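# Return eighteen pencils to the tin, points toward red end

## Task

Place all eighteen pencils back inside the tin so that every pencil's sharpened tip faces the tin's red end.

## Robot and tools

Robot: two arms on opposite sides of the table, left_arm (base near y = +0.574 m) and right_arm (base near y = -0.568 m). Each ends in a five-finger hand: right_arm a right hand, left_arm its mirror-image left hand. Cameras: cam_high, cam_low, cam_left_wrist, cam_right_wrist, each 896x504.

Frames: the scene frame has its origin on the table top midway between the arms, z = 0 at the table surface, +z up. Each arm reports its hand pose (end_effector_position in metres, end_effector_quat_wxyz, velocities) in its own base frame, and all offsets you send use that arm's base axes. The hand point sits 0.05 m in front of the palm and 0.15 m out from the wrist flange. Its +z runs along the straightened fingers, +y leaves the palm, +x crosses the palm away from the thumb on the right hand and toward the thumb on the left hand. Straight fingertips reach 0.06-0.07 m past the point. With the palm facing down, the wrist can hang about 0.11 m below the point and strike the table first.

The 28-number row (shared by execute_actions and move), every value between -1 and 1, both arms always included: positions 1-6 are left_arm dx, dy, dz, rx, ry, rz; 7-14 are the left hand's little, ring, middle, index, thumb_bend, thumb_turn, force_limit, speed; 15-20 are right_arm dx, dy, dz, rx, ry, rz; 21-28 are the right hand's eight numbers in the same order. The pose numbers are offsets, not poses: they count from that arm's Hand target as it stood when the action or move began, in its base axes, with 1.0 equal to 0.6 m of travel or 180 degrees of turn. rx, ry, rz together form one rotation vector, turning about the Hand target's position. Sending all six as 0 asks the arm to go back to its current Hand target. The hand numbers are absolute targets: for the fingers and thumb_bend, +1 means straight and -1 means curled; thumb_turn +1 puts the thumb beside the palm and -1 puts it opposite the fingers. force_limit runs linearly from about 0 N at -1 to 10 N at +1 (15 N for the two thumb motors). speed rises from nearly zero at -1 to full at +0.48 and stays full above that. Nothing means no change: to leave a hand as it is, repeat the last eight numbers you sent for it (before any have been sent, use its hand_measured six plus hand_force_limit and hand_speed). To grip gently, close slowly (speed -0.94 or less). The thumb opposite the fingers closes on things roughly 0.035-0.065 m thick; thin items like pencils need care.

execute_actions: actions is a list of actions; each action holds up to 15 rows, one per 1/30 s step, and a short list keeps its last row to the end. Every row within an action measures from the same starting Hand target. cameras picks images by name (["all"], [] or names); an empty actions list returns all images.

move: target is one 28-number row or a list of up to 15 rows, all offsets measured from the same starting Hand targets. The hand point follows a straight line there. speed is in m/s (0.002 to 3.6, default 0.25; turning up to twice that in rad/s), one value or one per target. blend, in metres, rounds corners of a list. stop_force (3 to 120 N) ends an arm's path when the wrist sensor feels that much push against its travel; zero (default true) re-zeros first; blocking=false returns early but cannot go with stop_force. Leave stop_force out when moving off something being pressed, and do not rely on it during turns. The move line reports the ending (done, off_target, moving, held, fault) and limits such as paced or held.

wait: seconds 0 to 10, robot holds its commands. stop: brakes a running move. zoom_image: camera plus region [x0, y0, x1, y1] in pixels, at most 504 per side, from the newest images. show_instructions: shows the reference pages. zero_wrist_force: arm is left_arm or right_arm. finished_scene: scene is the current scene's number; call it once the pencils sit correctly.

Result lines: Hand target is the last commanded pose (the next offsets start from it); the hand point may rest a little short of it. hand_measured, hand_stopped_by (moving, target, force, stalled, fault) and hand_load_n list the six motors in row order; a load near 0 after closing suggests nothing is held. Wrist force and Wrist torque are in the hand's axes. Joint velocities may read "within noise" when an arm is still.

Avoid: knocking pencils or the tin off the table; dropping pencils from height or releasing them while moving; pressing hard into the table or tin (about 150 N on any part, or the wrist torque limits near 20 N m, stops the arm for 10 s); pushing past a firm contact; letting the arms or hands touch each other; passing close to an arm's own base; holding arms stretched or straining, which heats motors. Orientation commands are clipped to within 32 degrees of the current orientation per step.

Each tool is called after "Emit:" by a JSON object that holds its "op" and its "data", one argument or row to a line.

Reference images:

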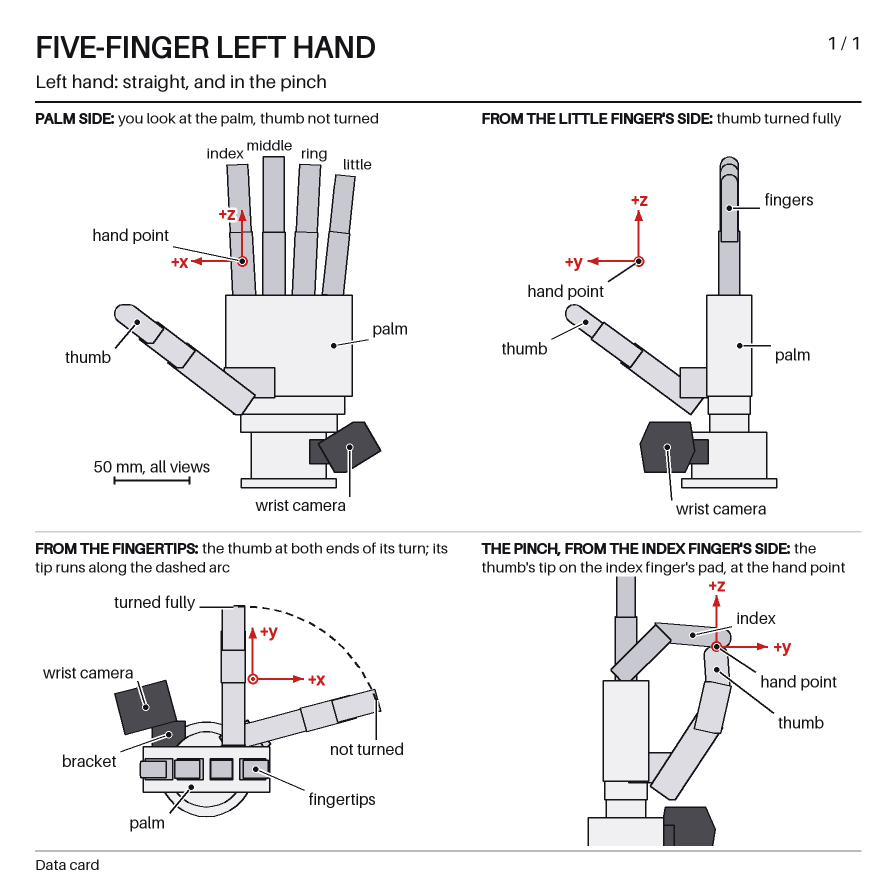

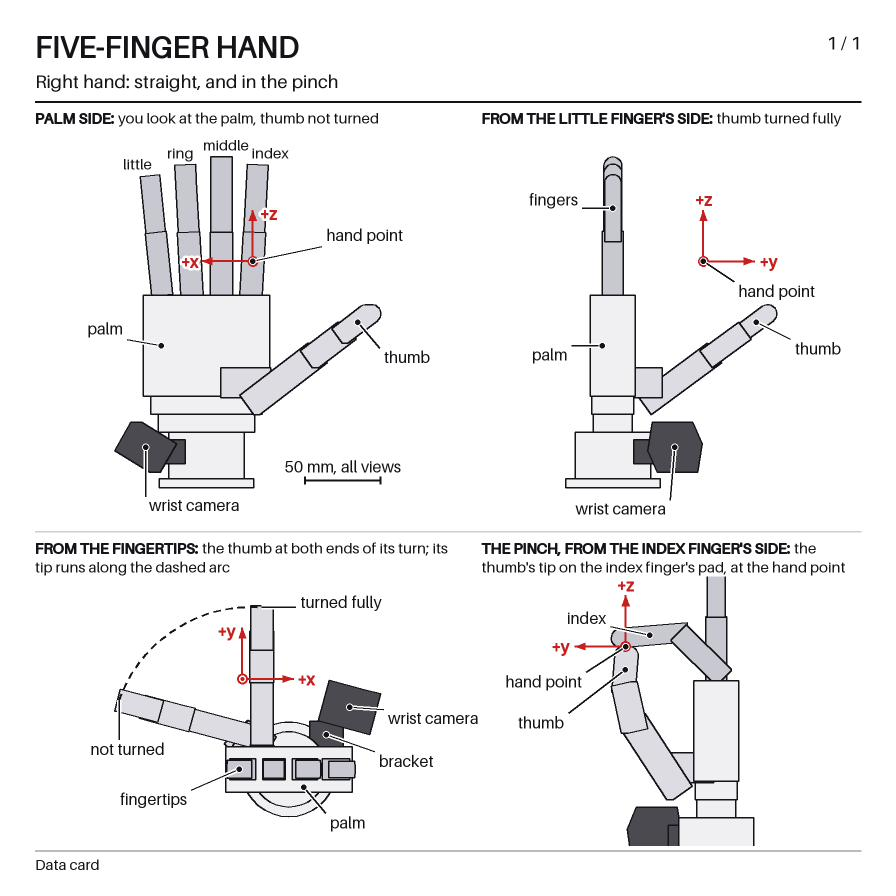

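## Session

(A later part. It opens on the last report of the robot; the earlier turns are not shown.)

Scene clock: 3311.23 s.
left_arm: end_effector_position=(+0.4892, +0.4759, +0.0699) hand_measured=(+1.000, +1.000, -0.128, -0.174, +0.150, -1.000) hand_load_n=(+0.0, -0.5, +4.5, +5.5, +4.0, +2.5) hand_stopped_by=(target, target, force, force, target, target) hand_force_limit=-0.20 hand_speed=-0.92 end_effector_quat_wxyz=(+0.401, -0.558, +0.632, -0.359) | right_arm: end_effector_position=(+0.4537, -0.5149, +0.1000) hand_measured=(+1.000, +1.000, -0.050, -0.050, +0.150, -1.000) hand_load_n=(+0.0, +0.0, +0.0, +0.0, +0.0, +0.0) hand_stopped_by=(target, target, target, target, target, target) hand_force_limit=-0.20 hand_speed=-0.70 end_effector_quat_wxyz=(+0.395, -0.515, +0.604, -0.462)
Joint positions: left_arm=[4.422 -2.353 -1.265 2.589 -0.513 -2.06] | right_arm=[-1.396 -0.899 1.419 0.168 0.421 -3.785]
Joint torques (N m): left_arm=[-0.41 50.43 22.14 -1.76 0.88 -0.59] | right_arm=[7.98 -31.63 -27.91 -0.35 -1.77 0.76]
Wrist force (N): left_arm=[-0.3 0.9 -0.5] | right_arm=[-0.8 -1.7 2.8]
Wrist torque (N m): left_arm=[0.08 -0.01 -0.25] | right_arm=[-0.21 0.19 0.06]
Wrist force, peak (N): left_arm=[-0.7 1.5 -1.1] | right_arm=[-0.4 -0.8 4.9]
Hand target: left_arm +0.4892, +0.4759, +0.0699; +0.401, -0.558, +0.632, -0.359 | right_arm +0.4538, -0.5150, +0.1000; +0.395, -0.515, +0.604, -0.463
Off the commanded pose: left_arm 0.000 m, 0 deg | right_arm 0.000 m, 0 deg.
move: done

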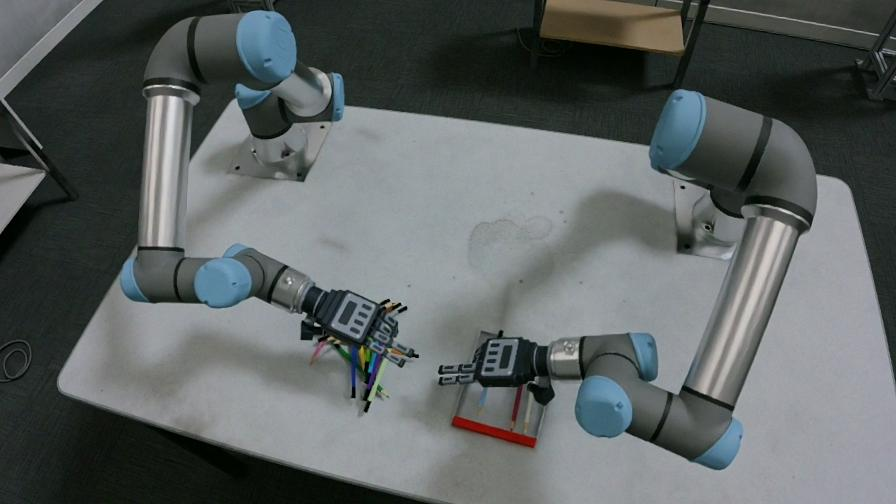

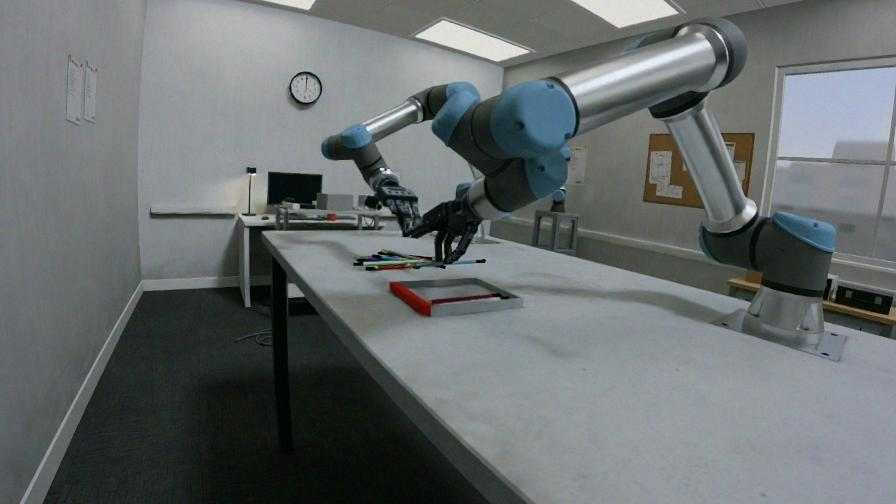

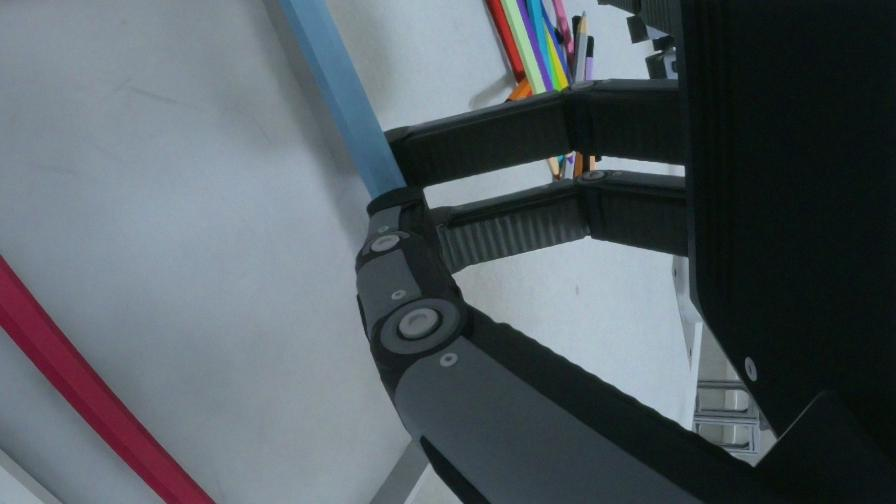

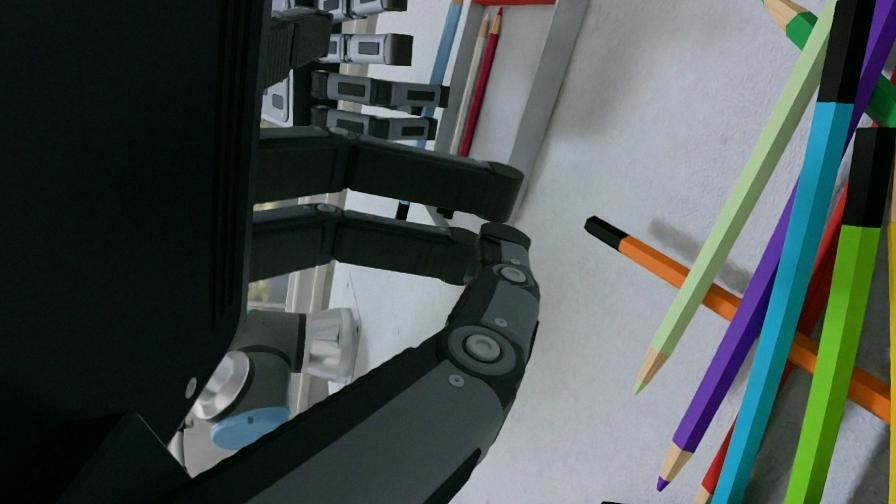

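Emit:
{"op": "move", "data": {
  "target": [
    [-0.0004,-0.0117,-0.0583,0,0,-0.0167,1,1,-0.75,-0.75,0.15,-1,-0.2,-0.92,-0.0075,-0.0258,-0.0833,0,0,0,1,1,-0.05,-0.05,0.15,-1,-0.2,-0.7]
  ],
  "speed": 0.1,
  "cameras": ["cam_high","cam_low","cam_left_wrist","cam_right_wrist"]
}}

Emit:
{"op": "zoom_image", "data": {
  "camera": "cam_high",
  "region": [440, 320, 580, 460]
}}

Emit:
{"op": "zoom_image", "data": {
  "camera": "cam_low",
  "region": [370, 220, 550, 330]
}}

Scene clock: 3362.93 s.
left_arm: end_effector_position=(+0.4890, +0.4689, +0.0349) hand_measured=(+1.000, +1.000, -0.128, -0.174, +0.150, -1.000) hand_load_n=(+0.0, +0.0, +5.0, +5.5, +4.5, +2.0) hand_stopped_by=(target, target, force, force, target, target) hand_force_limit=-0.20 hand_speed=-0.92 end_effector_quat_wxyz=(+0.391, -0.541, +0.646, -0.370) | right_arm: end_effector_position=(+0.4493, -0.5306, +0.0502) hand_measured=(+1.000, +1.000, -0.050, -0.050, +0.150, -1.000) hand_load_n=(+0.0, +0.0, +0.0, +0.0, +0.0, +0.0) hand_stopped_by=(target, target, target, target, target, target) hand_force_limit=-0.20 hand_speed=-0.70 end_effector_quat_wxyz=(+0.395, -0.515, +0.604, -0.463)
Joint positions: left_arm=[4.421 -2.421 -1.259 2.569 -0.488 -1.965] | right_arm=[-1.408 -0.805 1.401 0.112 0.411 -3.805]
Joint torques (N m): left_arm=[-6.71 52.34 12.2 0 -0.75 -1.52] | right_arm=[7.38 -38.2 -2.55 2.38 0.26 0.7]
Wrist force (N): left_arm=[-0.4 1.1 -0.6] | right_arm=[-0.7 -1.9 2.8]
Wrist torque (N m): left_arm=[0.14 0.00 -0.26] | right_arm=[-0.20 0.21 0.15]
Wrist force, peak (N): left_arm=[-0.1 1.6 -0.3] | right_arm=[-1.1 -3.1 2.6]
Hand target: left_arm +0.4890, +0.4689, +0.0349; +0.391, -0.541, +0.646, -0.370 | right_arm +0.4493, -0.5304, +0.0500; +0.395, -0.515, +0.604, -0.463
Off the commanded pose: left_arm 0.000 m, 0 deg | right_arm 0.000 m, 0 deg.
move: done

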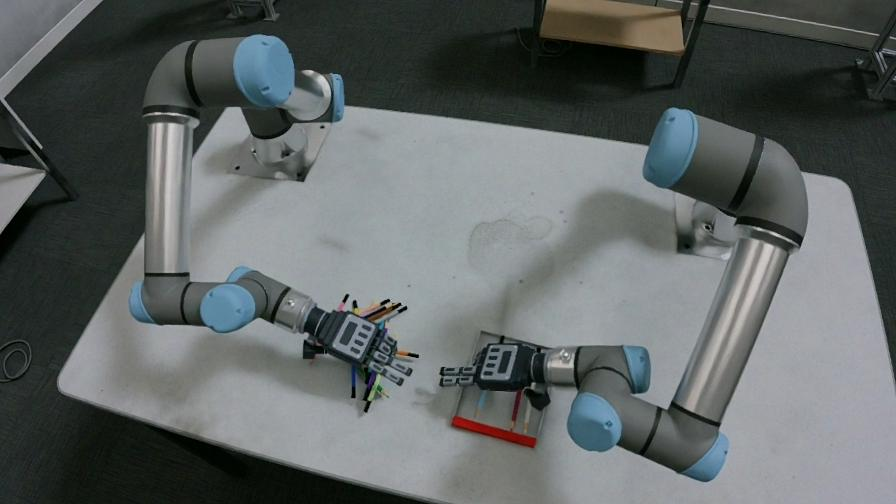

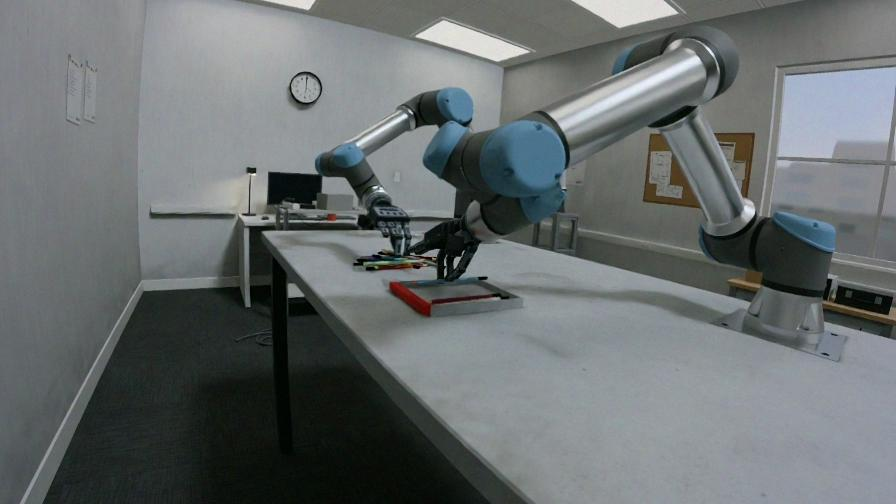

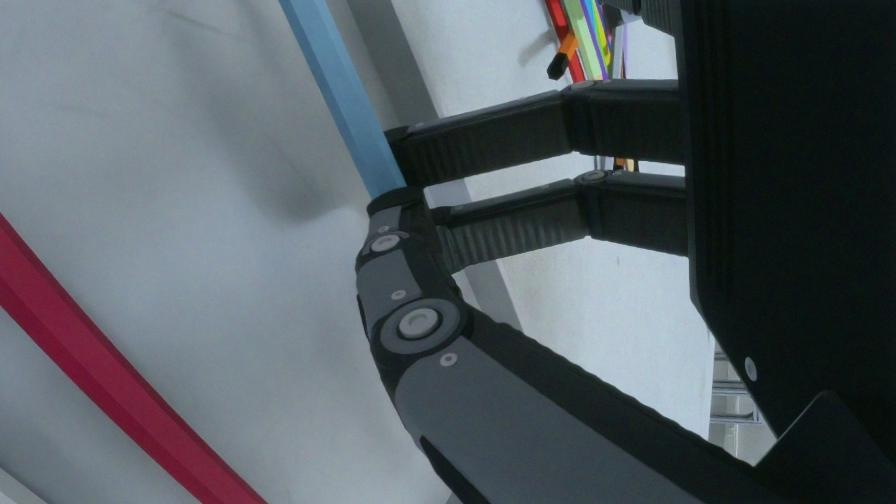

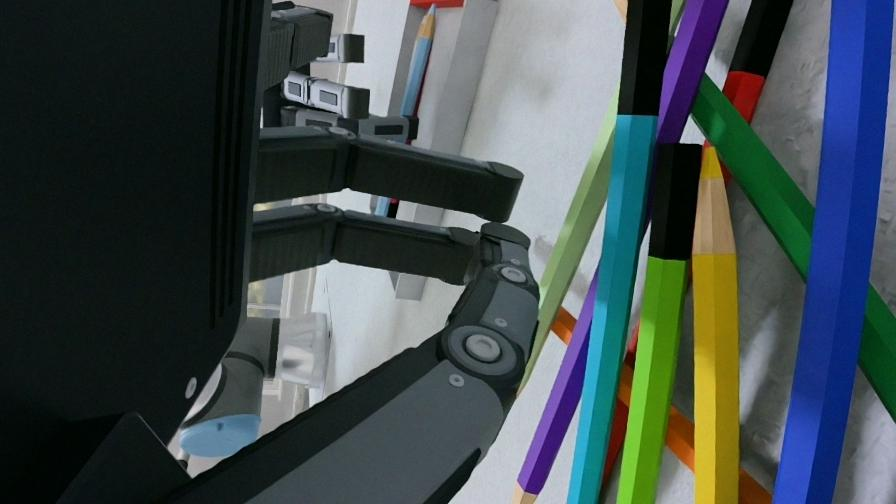

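Scaled by 3.600 from the camera's 896x504 image, which has a finer 1280x720 frame.

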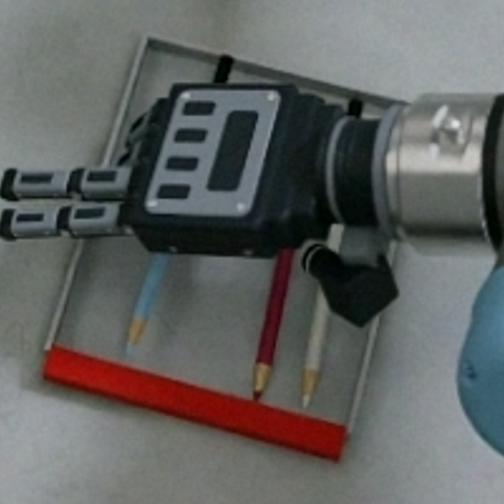

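Scaled by 2.800 from the camera's 896x504 image, which has a finer 1280x720 frame.

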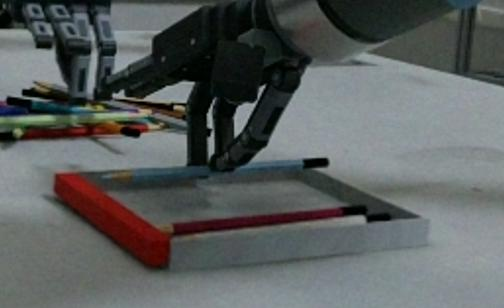

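Emit:
{"op": "move", "data": {
  "target": [
    [0,0,-0.032,0,0,0,1,1,-0.75,-0.75,0.15,-1,-0.2,-0.92,0.0066,-0.001,-0.025,-0.0329,0.0052,0,1,1,-0.05,-0.05,0.15,-1,-0.2,-0.7]
  ],
  "speed": 0.025,
  "stop_force": 4,
  "cameras": ["cam_high","cam_low","cam_right_wrist"]
}}

Emit:
{"op": "zoom_image", "data": {
  "camera": "cam_high",
  "region": [440, 320, 580, 460]
}}

Emit:
{"op": "zoom_image", "data": {
  "camera": "cam_low",
  "region": [370, 220, 550, 330]
}}

Scene clock: 3385.27 s.
left_arm: end_effector_position=(+0.4890, +0.4689, +0.0205) hand_measured=(+1.000, +1.000, -0.128, -0.174, +0.150, -1.000) hand_load_n=(+0.0, +0.0, +4.0, +5.5, +4.5, +2.0) hand_stopped_by=(target, target, force, force, target, target) hand_force_limit=-0.20 hand_speed=-0.92 end_effector_quat_wxyz=(+0.391, -0.541, +0.646, -0.370) | right_arm: end_effector_position=(+0.4533, -0.5310, +0.0350) hand_measured=(+1.000, +1.000, -0.050, -0.050, +0.150, -1.000) hand_load_n=(+0.0, +0.0, +0.0, +0.0, +0.0, +0.0) hand_stopped_by=(target, target, target, target, target, target) hand_force_limit=-0.20 hand_speed=-0.70 end_effector_quat_wxyz=(-0.363, +0.538, -0.582, +0.489)
Joint positions: left_arm=[4.421 -2.44 -1.266 2.594 -0.488 -1.965] | right_arm=[-1.394 -0.82 1.457 0.009 0.444 -3.846]
Joint torques (N m): left_arm=[7.04 55.79 21.7 -3.69 -0.59 1.39] | right_arm=[-8.22 -34.45 -29.78 2.84 -3.77 0.66]
Wrist force (N): left_arm=[-0.7 -3.5 -2.1] | right_arm=[-0.8 -1.7 2.7]
Wrist torque (N m): left_arm=[0.06 -0.04 -0.16] | right_arm=[-0.13 0.19 0.14]
Wrist force, peak (N): left_arm=[-1.4 -7.9 -3.9] | right_arm=[-0.6 -2.1 3.0]
Hand target: left_arm +0.4890, +0.4689, +0.0205; +0.391, -0.541, +0.646, -0.370 (not the last commanded pose) | right_arm +0.4533, -0.5310, +0.0350; -0.363, +0.538, -0.582, +0.489
Off the commanded pose: left_arm 0.005 m, 0 deg | right_arm 0.000 m, 0 deg.
move: contact (left_arm)
Images, in order (width x height): cam_high 896x504, cam_low 896x504, cam_right_wrist 896x504.

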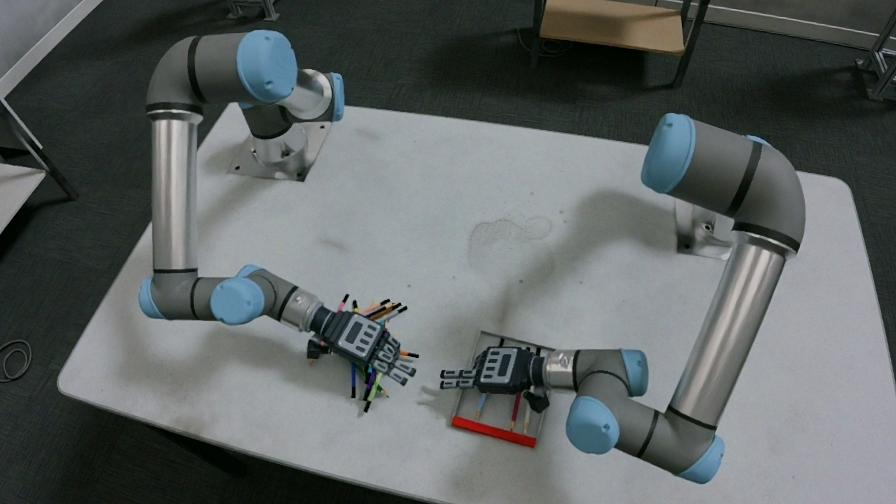

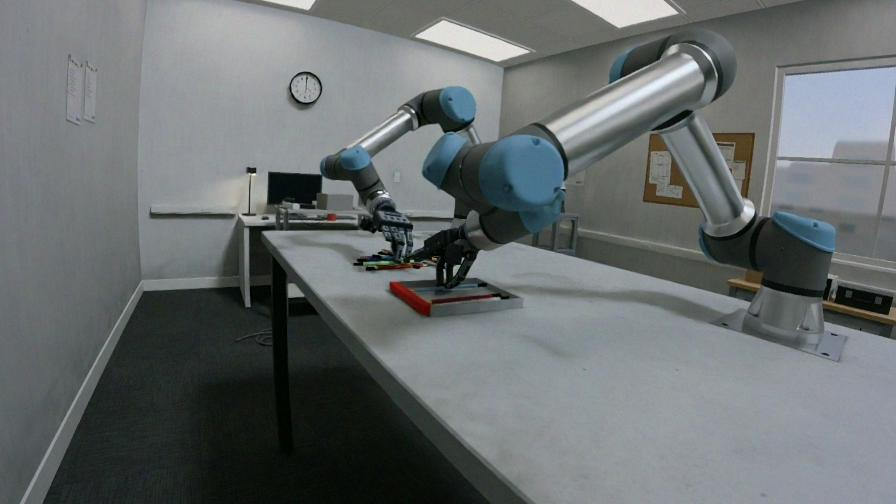

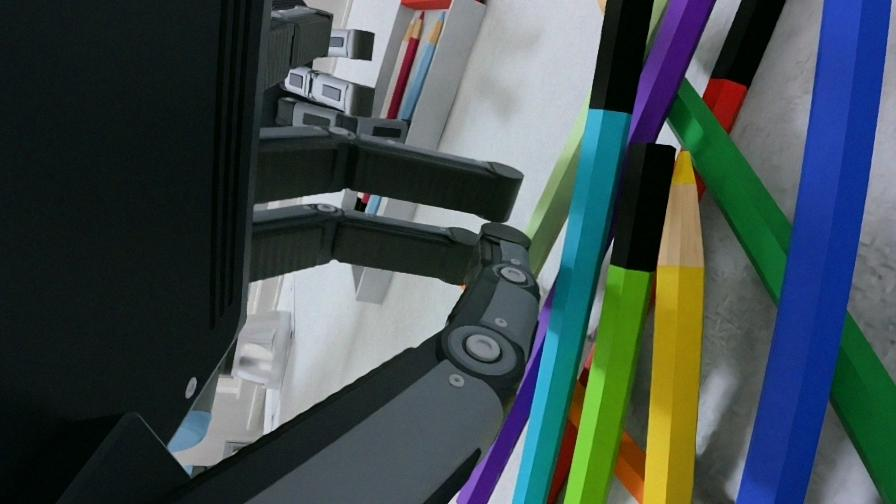

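Scaled by 3.600 from the camera's 896x504 image, which has a finer 1280x720 frame.

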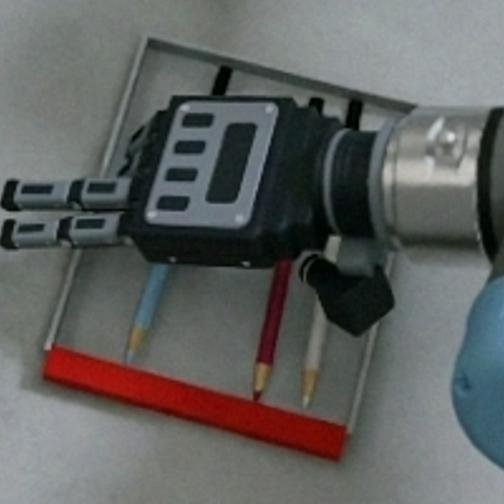

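Scaled by 2.800 from the camera's 896x504 image, which has a finer 1280x720 frame.

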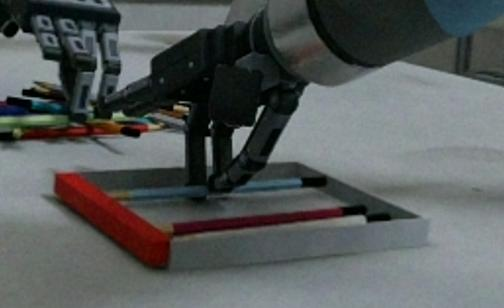

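Emit:
{"op": "move", "data": {
  "target": [
    [0,0,0,0,0,0,1,1,-0.04,-0.04,0.15,-1,-0.2,-0.75,0,0,0,0,0,0,1,1,-0.05,-0.05,0.15,-1,-0.2,-0.7],
    [0,0,0.02,0,0,0,1,1,-0.04,-0.04,0.15,-1,-0.2,-0.75,0,0,0.06,0,0,0,1,1,-0.05,-0.05,0.15,-1,-0.2,-0.7],
    [0,0,0.2,0,0,0,1,1,-0.04,-0.04,0.15,-1,-0.2,-0.75,-0.235,-0.01,0.15,0,0,0,1,1,-0.05,-0.05,0.15,-1,-0.2,-0.7]
  ],
  "speed": [0.04,0.05,0.2],
  "cameras": ["cam_high","cam_left_wrist","cam_right_wrist"]
}}

Emit:
{"op": "zoom_image", "data": {
  "camera": "cam_high",
  "region": [300, 260, 560, 450]
}}

Scene clock: 3437.43 s.
left_arm: end_effector_position=(+0.4890, +0.4689, +0.1404) hand_measured=(+1.000, +1.000, -0.042, -0.040, +0.150, -1.000) hand_load_n=(+0.0, +0.0, +0.0, +0.0, +0.0, +0.0) hand_stopped_by=(target, target, target, target, target, target) hand_force_limit=-0.20 hand_speed=-0.75 end_effector_quat_wxyz=(+0.391, -0.541, +0.646, -0.370) | right_arm: end_effector_position=(+0.3123, -0.5371, +0.1250) hand_measured=(+1.000, +1.000, -0.050, -0.050, +0.150, -1.000) hand_load_n=(+0.0, +0.0, +0.0, +0.0, +0.0, +0.0) hand_stopped_by=(target, target, target, target, target, target) hand_force_limit=-0.20 hand_speed=-0.70 end_effector_quat_wxyz=(-0.363, +0.539, -0.582, +0.489)
Joint positions: left_arm=[4.421 -2.308 -1.17 2.367 -0.488 -1.965] | right_arm=[-1.662 -0.882 1.438 0.676 0.277 -4.469]
Joint torques (N m): left_arm=[1.23 42.37 17.06 -3.25 1.23 1.11] | right_arm=[-9.93 -47.38 -3.83 3.31 0.85 -1.02]
Wrist force (N): left_arm=[-0.5 0.9 -0.6] | right_arm=[-1.0 -1.8 2.3]
Wrist torque (N m): left_arm=[0.11 0.03 -0.25] | right_arm=[-0.14 0.30 0.13]
Wrist force, peak (N): left_arm=[-2.2 -10.0 -9.8] | right_arm=[-1.1 -1.9 4.4]
Hand target: left_arm +0.4890, +0.4689, +0.1405; +0.391, -0.541, +0.646, -0.370 | right_arm +0.3123, -0.5370, +0.1250; -0.363, +0.538, -0.582, +0.489
Off the commanded pose: left_arm 0.000 m, 0 deg | right_arm 0.000 m, 0 deg.
move: done
Images, in order (width x height): cam_high 896x504, cam_left_wrist 896x504, cam_right_wrist 896x504.

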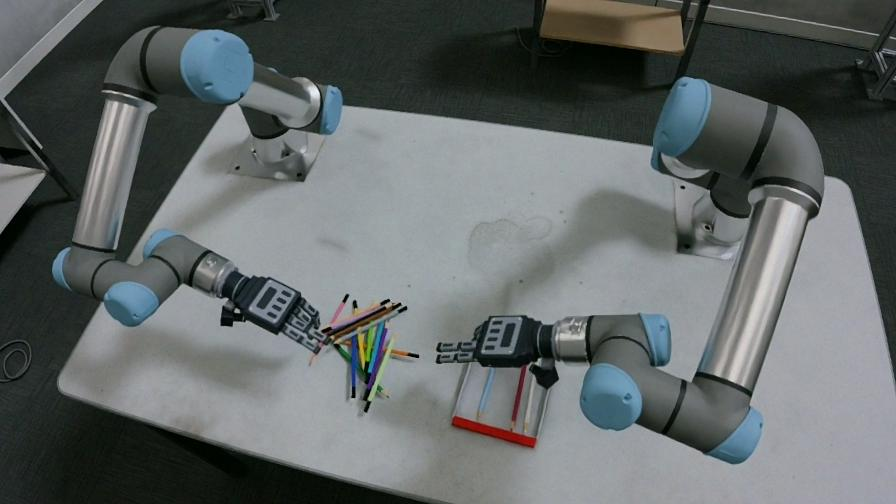

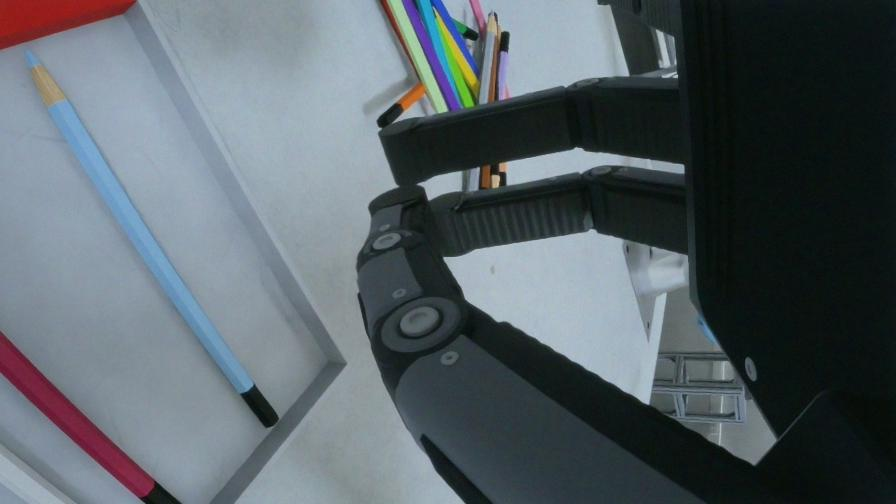

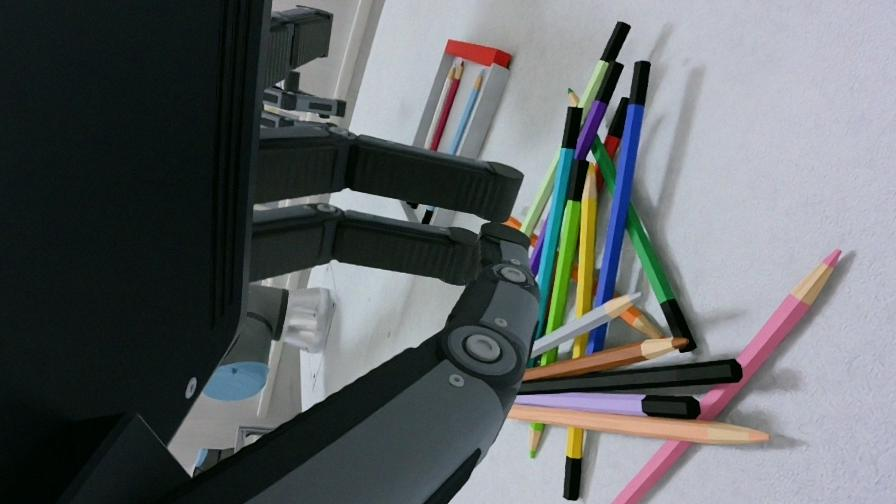

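Scaled by 1.938 from the camera's 896x504 image, which has a finer 1280x720 frame.

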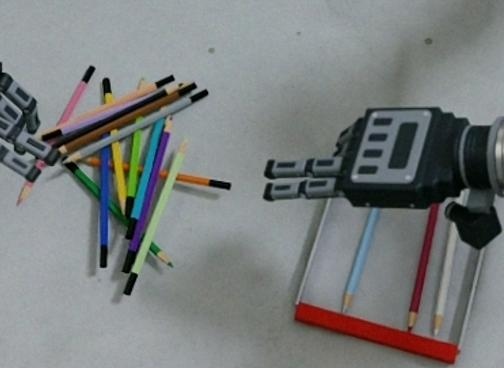

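Emit:
{"op": "move", "data": {
  "target": [
    [0,0,0,0,0,0,1,1,-0.04,-0.04,0.15,-1,-0.2,-0.75,0.1267,0.0728,-0.075,0.0298,-0.0162,-0.2089,1,1,-0.05,-0.05,0.15,-1,-0.2,-0.7]
  ],
  "speed": 0.25,
  "cameras": ["cam_left_wrist","cam_right_wrist","cam_low"]
}}

Emit:
{"op": "zoom_image", "data": {
  "camera": "cam_low",
  "region": [340, 200, 480, 290]
}}

Scene clock: 3503.70 s.
left_arm: end_effector_position=(+0.4890, +0.4689, +0.1405) hand_measured=(+1.000, +1.000, -0.042, -0.040, +0.150, -1.000) hand_load_n=(+0.0, +0.0, +0.0, +0.0, +0.0, +0.0) hand_stopped_by=(target, target, target, target, target, target) hand_force_limit=-0.20 hand_speed=-0.75 end_effector_quat_wxyz=(+0.391, -0.541, +0.646, -0.370) | right_arm: end_effector_position=(+0.3883, -0.4933, +0.0800) hand_measured=(+1.000, +1.000, -0.050, -0.050, +0.150, -1.000) hand_load_n=(+0.0, -0.5, +0.0, +0.0, +0.0, +0.0) hand_stopped_by=(target, target, target, target, target, target) hand_force_limit=-0.20 hand_speed=-0.70 end_effector_quat_wxyz=(+0.225, -0.293, +0.737, -0.566) end_effector_velocity=(+0.000, +0.000, -0.002) end_effector_angular_velocity=(+0.006, +0.000, -0.005)
Joint positions: left_arm=[4.421 -2.308 -1.17 2.367 -0.488 -1.965] | right_arm=[-1.362 -1.259 2.014 -0.452 1.044 -3.297]
Joint velocities: left_arm=[within noise] | right_arm=[0.001 0.002 0 0.001 0.005 0.003]
Joint torques (N m): left_arm=[7.82 54.13 25.02 -3.99 2.44 -2.22] | right_arm=[6.62 -18.84 -27.86 -1.32 2.12 0.63]
Wrist force (N): left_arm=[-0.4 0.8 -0.5] | right_arm=[-1.0 -1.6 2.5]
Wrist torque (N m): left_arm=[0.08 0.00 -0.24] | right_arm=[-0.14 0.22 0.12]
Wrist force, peak (N): left_arm=[-0.7 1.1 -0.7] | right_arm=[-1.6 -2.6 2.5]
Hand target: left_arm +0.4890, +0.4689, +0.1405; +0.391, -0.541, +0.646, -0.370 | right_arm +0.3883, -0.4934, +0.0800; +0.225, -0.292, +0.737, -0.566
Off the commanded pose: left_arm 0.000 m, 0 deg | right_arm 0.000 m, 0 deg.
move: done
Images, in order (width x height): cam_low 896x504, cam_left_wrist 896x504, cam_right_wrist 896x504.

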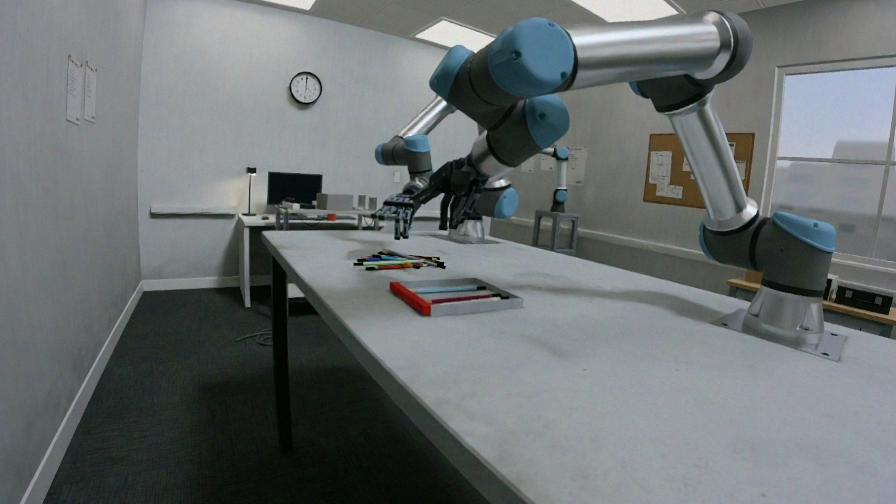

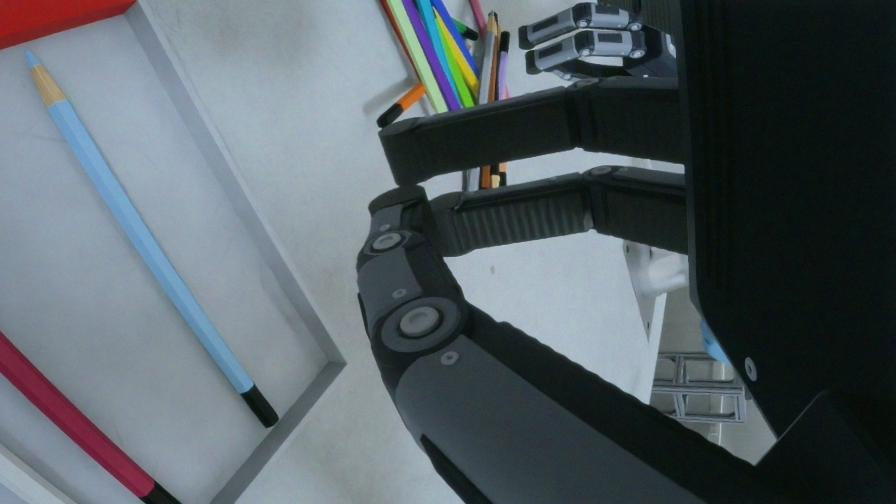

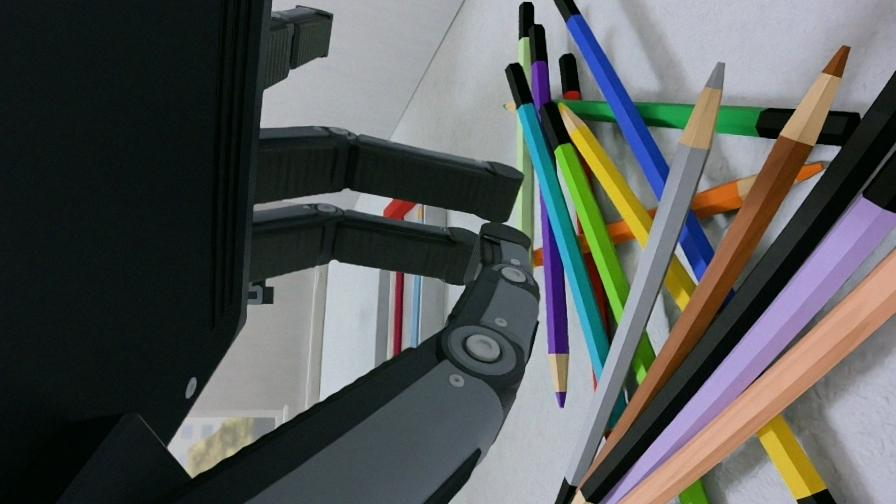

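Scaled by 3.600 from the camera's 896x504 image, which has a finer 1280x720 frame.

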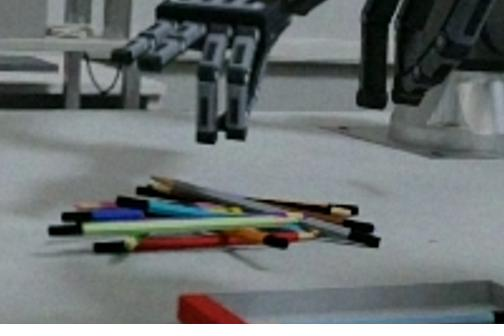

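Emit:
{"op": "move", "data": {
  "target": [
    [0,0,0,0,0,0,1,1,-0.04,-0.04,0.15,-1,-0.2,-0.75,-0.0092,0.0098,-0.0583,-0.0382,0.0404,0.0083,1,1,-0.05,-0.05,0.15,-1,-0.2,-0.7]
  ],
  "speed": 0.1,
  "cameras": ["cam_right_wrist","cam_low"]
}}

Emit:
{"op": "zoom_image", "data": {
  "camera": "cam_right_wrist",
  "region": [400, 60, 720, 360]
}}

Emit:
{"op": "zoom_image", "data": {
  "camera": "cam_low",
  "region": [340, 200, 480, 290]
}}

Scene clock: 3535.10 s.
left_arm: end_effector_position=(+0.4890, +0.4689, +0.1405) hand_measured=(+1.000, +1.000, -0.042, -0.040, +0.150, -1.000) hand_load_n=(+0.0, +0.0, +0.0, +0.0, +0.0, +0.0) hand_stopped_by=(target, target, target, target, target, target) hand_force_limit=-0.20 hand_speed=-0.75 end_effector_quat_wxyz=(+0.391, -0.541, +0.646, -0.370) | right_arm: end_effector_position=(+0.3828, -0.4873, +0.0449) hand_measured=(+1.000, +1.000, -0.050, -0.050, +0.150, -1.000) hand_load_n=(+0.0, +0.0, +0.0, +0.0, +0.0, +0.0) hand_stopped_by=(target, target, target, target, target, target) hand_force_limit=-0.20 hand_speed=-0.70 end_effector_quat_wxyz=(+0.167, -0.350, +0.711, -0.586)
Joint positions: left_arm=[4.421 -2.308 -1.17 2.367 -0.488 -1.965] | right_arm=[-1.335 -1.222 2.073 -0.557 1.089 -3.46]
Joint torques (N m): left_arm=[7.72 54.11 24.83 -3.8 2.37 -1.61] | right_arm=[-10.61 -35.45 -28.09 0.59 -2.52 -1.03]
Wrist force (N): left_arm=[-0.5 1.2 -0.4] | right_arm=[-0.1 -2.0 2.5]
Wrist torque (N m): left_arm=[0.13 0.03 -0.26] | right_arm=[-0.24 0.11 0.22]
Wrist force, peak (N): left_arm=[-0.7 0.9 -0.9] | right_arm=[-0.7 -2.5 2.6]
Hand target: left_arm +0.4890, +0.4689, +0.1405; +0.391, -0.541, +0.646, -0.370 | right_arm +0.3828, -0.4875, +0.0450; +0.167, -0.350, +0.711, -0.586
Off the commanded pose: left_arm 0.000 m, 0 deg | right_arm 0.000 m, 0 deg.
move: done
Images, in order (width x height): cam_low 896x504, cam_right_wrist 896x504.

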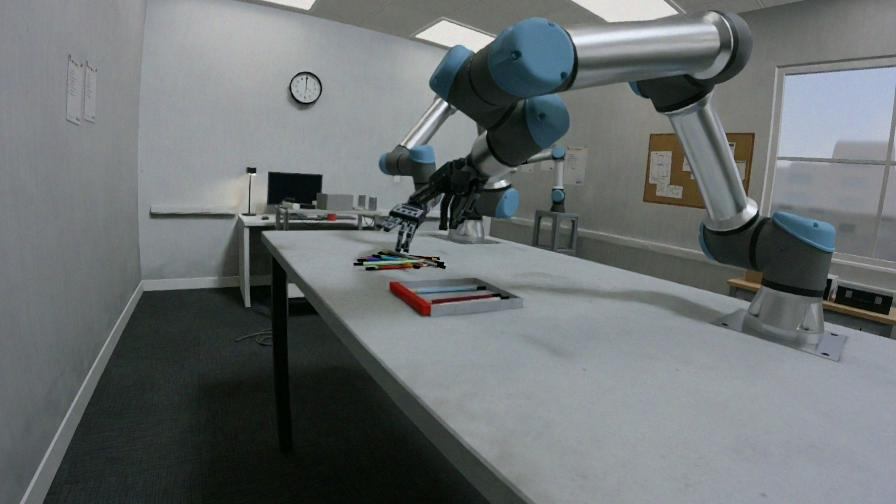

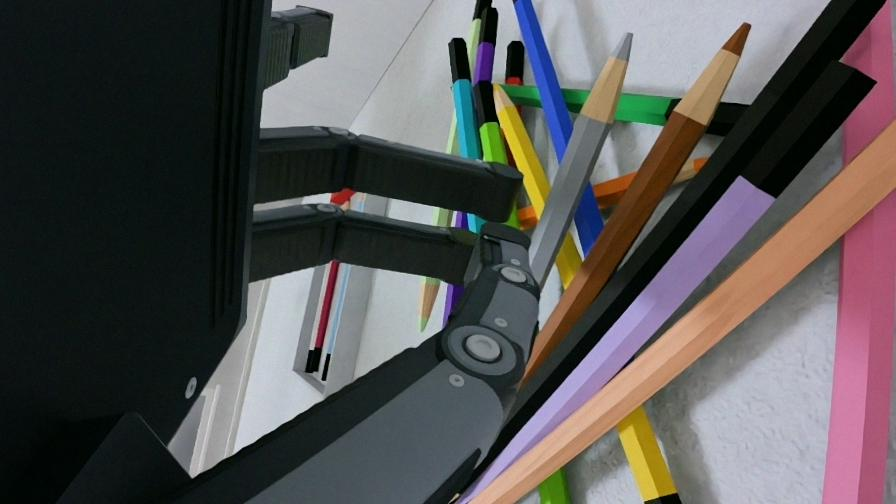

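Scaled by 1.575 from the camera's 896x504 image, which has a finer 1280x720 frame.

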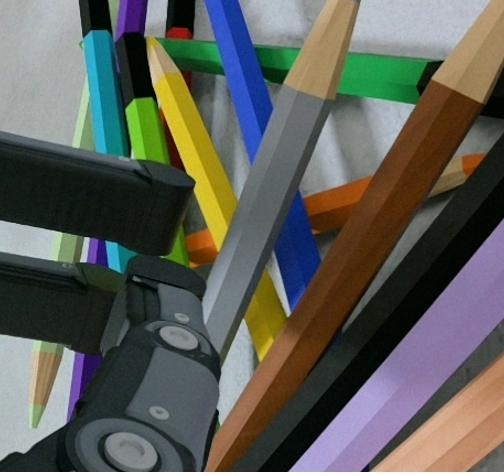

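Scaled by 3.600 from the camera's 896x504 image, which has a finer 1280x720 frame.

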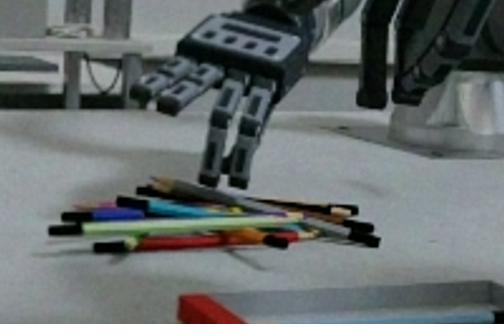

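Emit:
{"op": "move", "data": {
  "target": [
    [0,0,0,0,0,0,1,1,-0.04,-0.04,0.15,-1,-0.2,-0.75,0,0,-0.03,0,0,0,1,1,-0.05,-0.05,0.15,-1,-0.2,-0.7]
  ],
  "speed": 0.02,
  "stop_force": 4,
  "cameras": ["cam_right_wrist","cam_low"]
}}

Emit:
{"op": "zoom_image", "data": {
  "camera": "cam_right_wrist",
  "region": [400, 60, 720, 360]
}}

Emit:
{"op": "zoom_image", "data": {
  "camera": "cam_low",
  "region": [340, 200, 480, 290]
}}

Scene clock: 3548.17 s.
left_arm: end_effector_position=(+0.4890, +0.4689, +0.1405) hand_measured=(+1.000, +1.000, -0.042, -0.040, +0.150, -1.000) hand_load_n=(+0.0, +0.0, +0.0, +0.0, +0.0, +0.0) hand_stopped_by=(target, target, target, target, target, target) hand_force_limit=-0.20 hand_speed=-0.75 end_effector_quat_wxyz=(+0.391, -0.541, +0.646, -0.370) | right_arm: end_effector_position=(+0.3828, -0.4875, +0.0300) hand_measured=(+1.000, +1.000, -0.050, -0.050, +0.150, -1.000) hand_load_n=(+0.0, +0.0, +0.0, +0.0, +0.0, +0.0) hand_stopped_by=(target, target, target, target, target, target) hand_force_limit=-0.20 hand_speed=-0.70 end_effector_quat_wxyz=(+0.167, -0.350, +0.711, -0.586)
Joint positions: left_arm=[4.421 -2.308 -1.17 2.367 -0.488 -1.965] | right_arm=[-1.335 -1.191 2.083 -0.598 1.089 -3.461]
Joint torques (N m): left_arm=[7.84 54.57 24.69 -3.87 2.44 -0.8] | right_arm=[-5.71 -25 -27.74 -1.01 -2.24 -0.79]
Wrist force (N): left_arm=[-0.4 0.7 -0.4] | right_arm=[0.0 -3.1 2.3]
Wrist torque (N m): left_arm=[0.06 0.01 -0.24] | right_arm=[-0.28 0.12 0.17]
Wrist force, peak (N): left_arm=[-0.6 1.2 -0.7] | right_arm=[0.6 -10.0 -0.2]
Hand target: left_arm +0.4890, +0.4689, +0.1405; +0.391, -0.541, +0.646, -0.370 | right_arm +0.3828, -0.4875, +0.0300; +0.167, -0.350, +0.711, -0.586 (not the last commanded pose)
Off the commanded pose: left_arm 0.000 m, 0 deg | right_arm 0.003 m, 0 deg.
move: contact (right_arm)
Images, in order (width x height): cam_low 896x504, cam_right_wrist 896x504.

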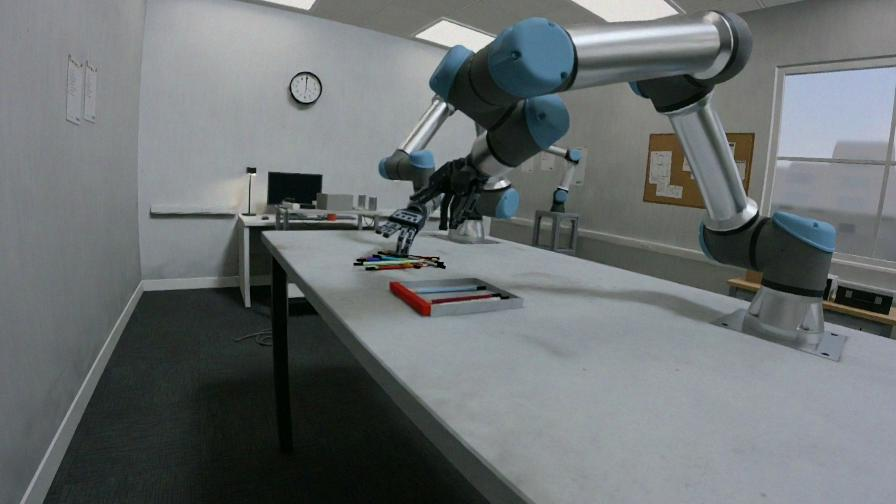

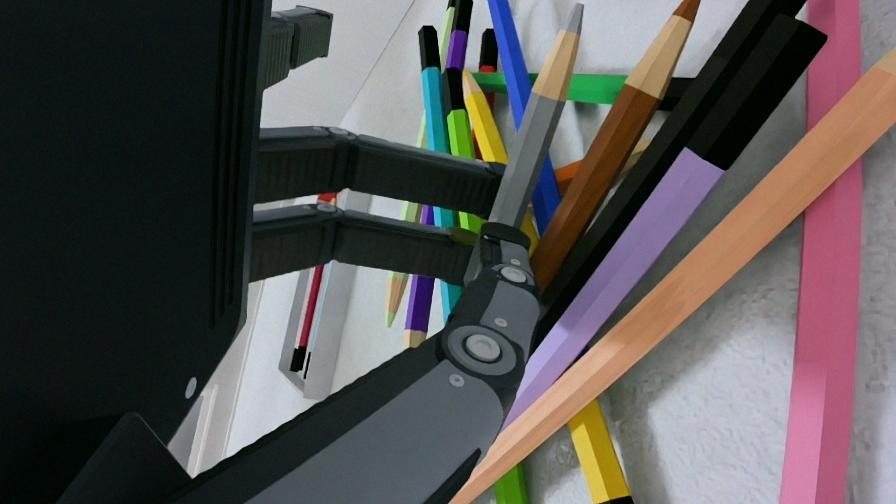

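Scaled by 1.575 from the camera's 896x504 image, which has a finer 1280x720 frame.

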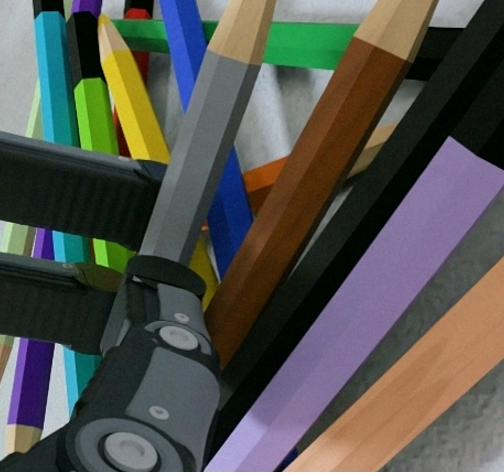

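Scaled by 3.600 from the camera's 896x504 image, which has a finer 1280x720 frame.

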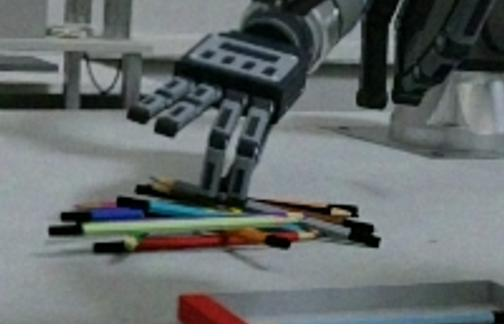

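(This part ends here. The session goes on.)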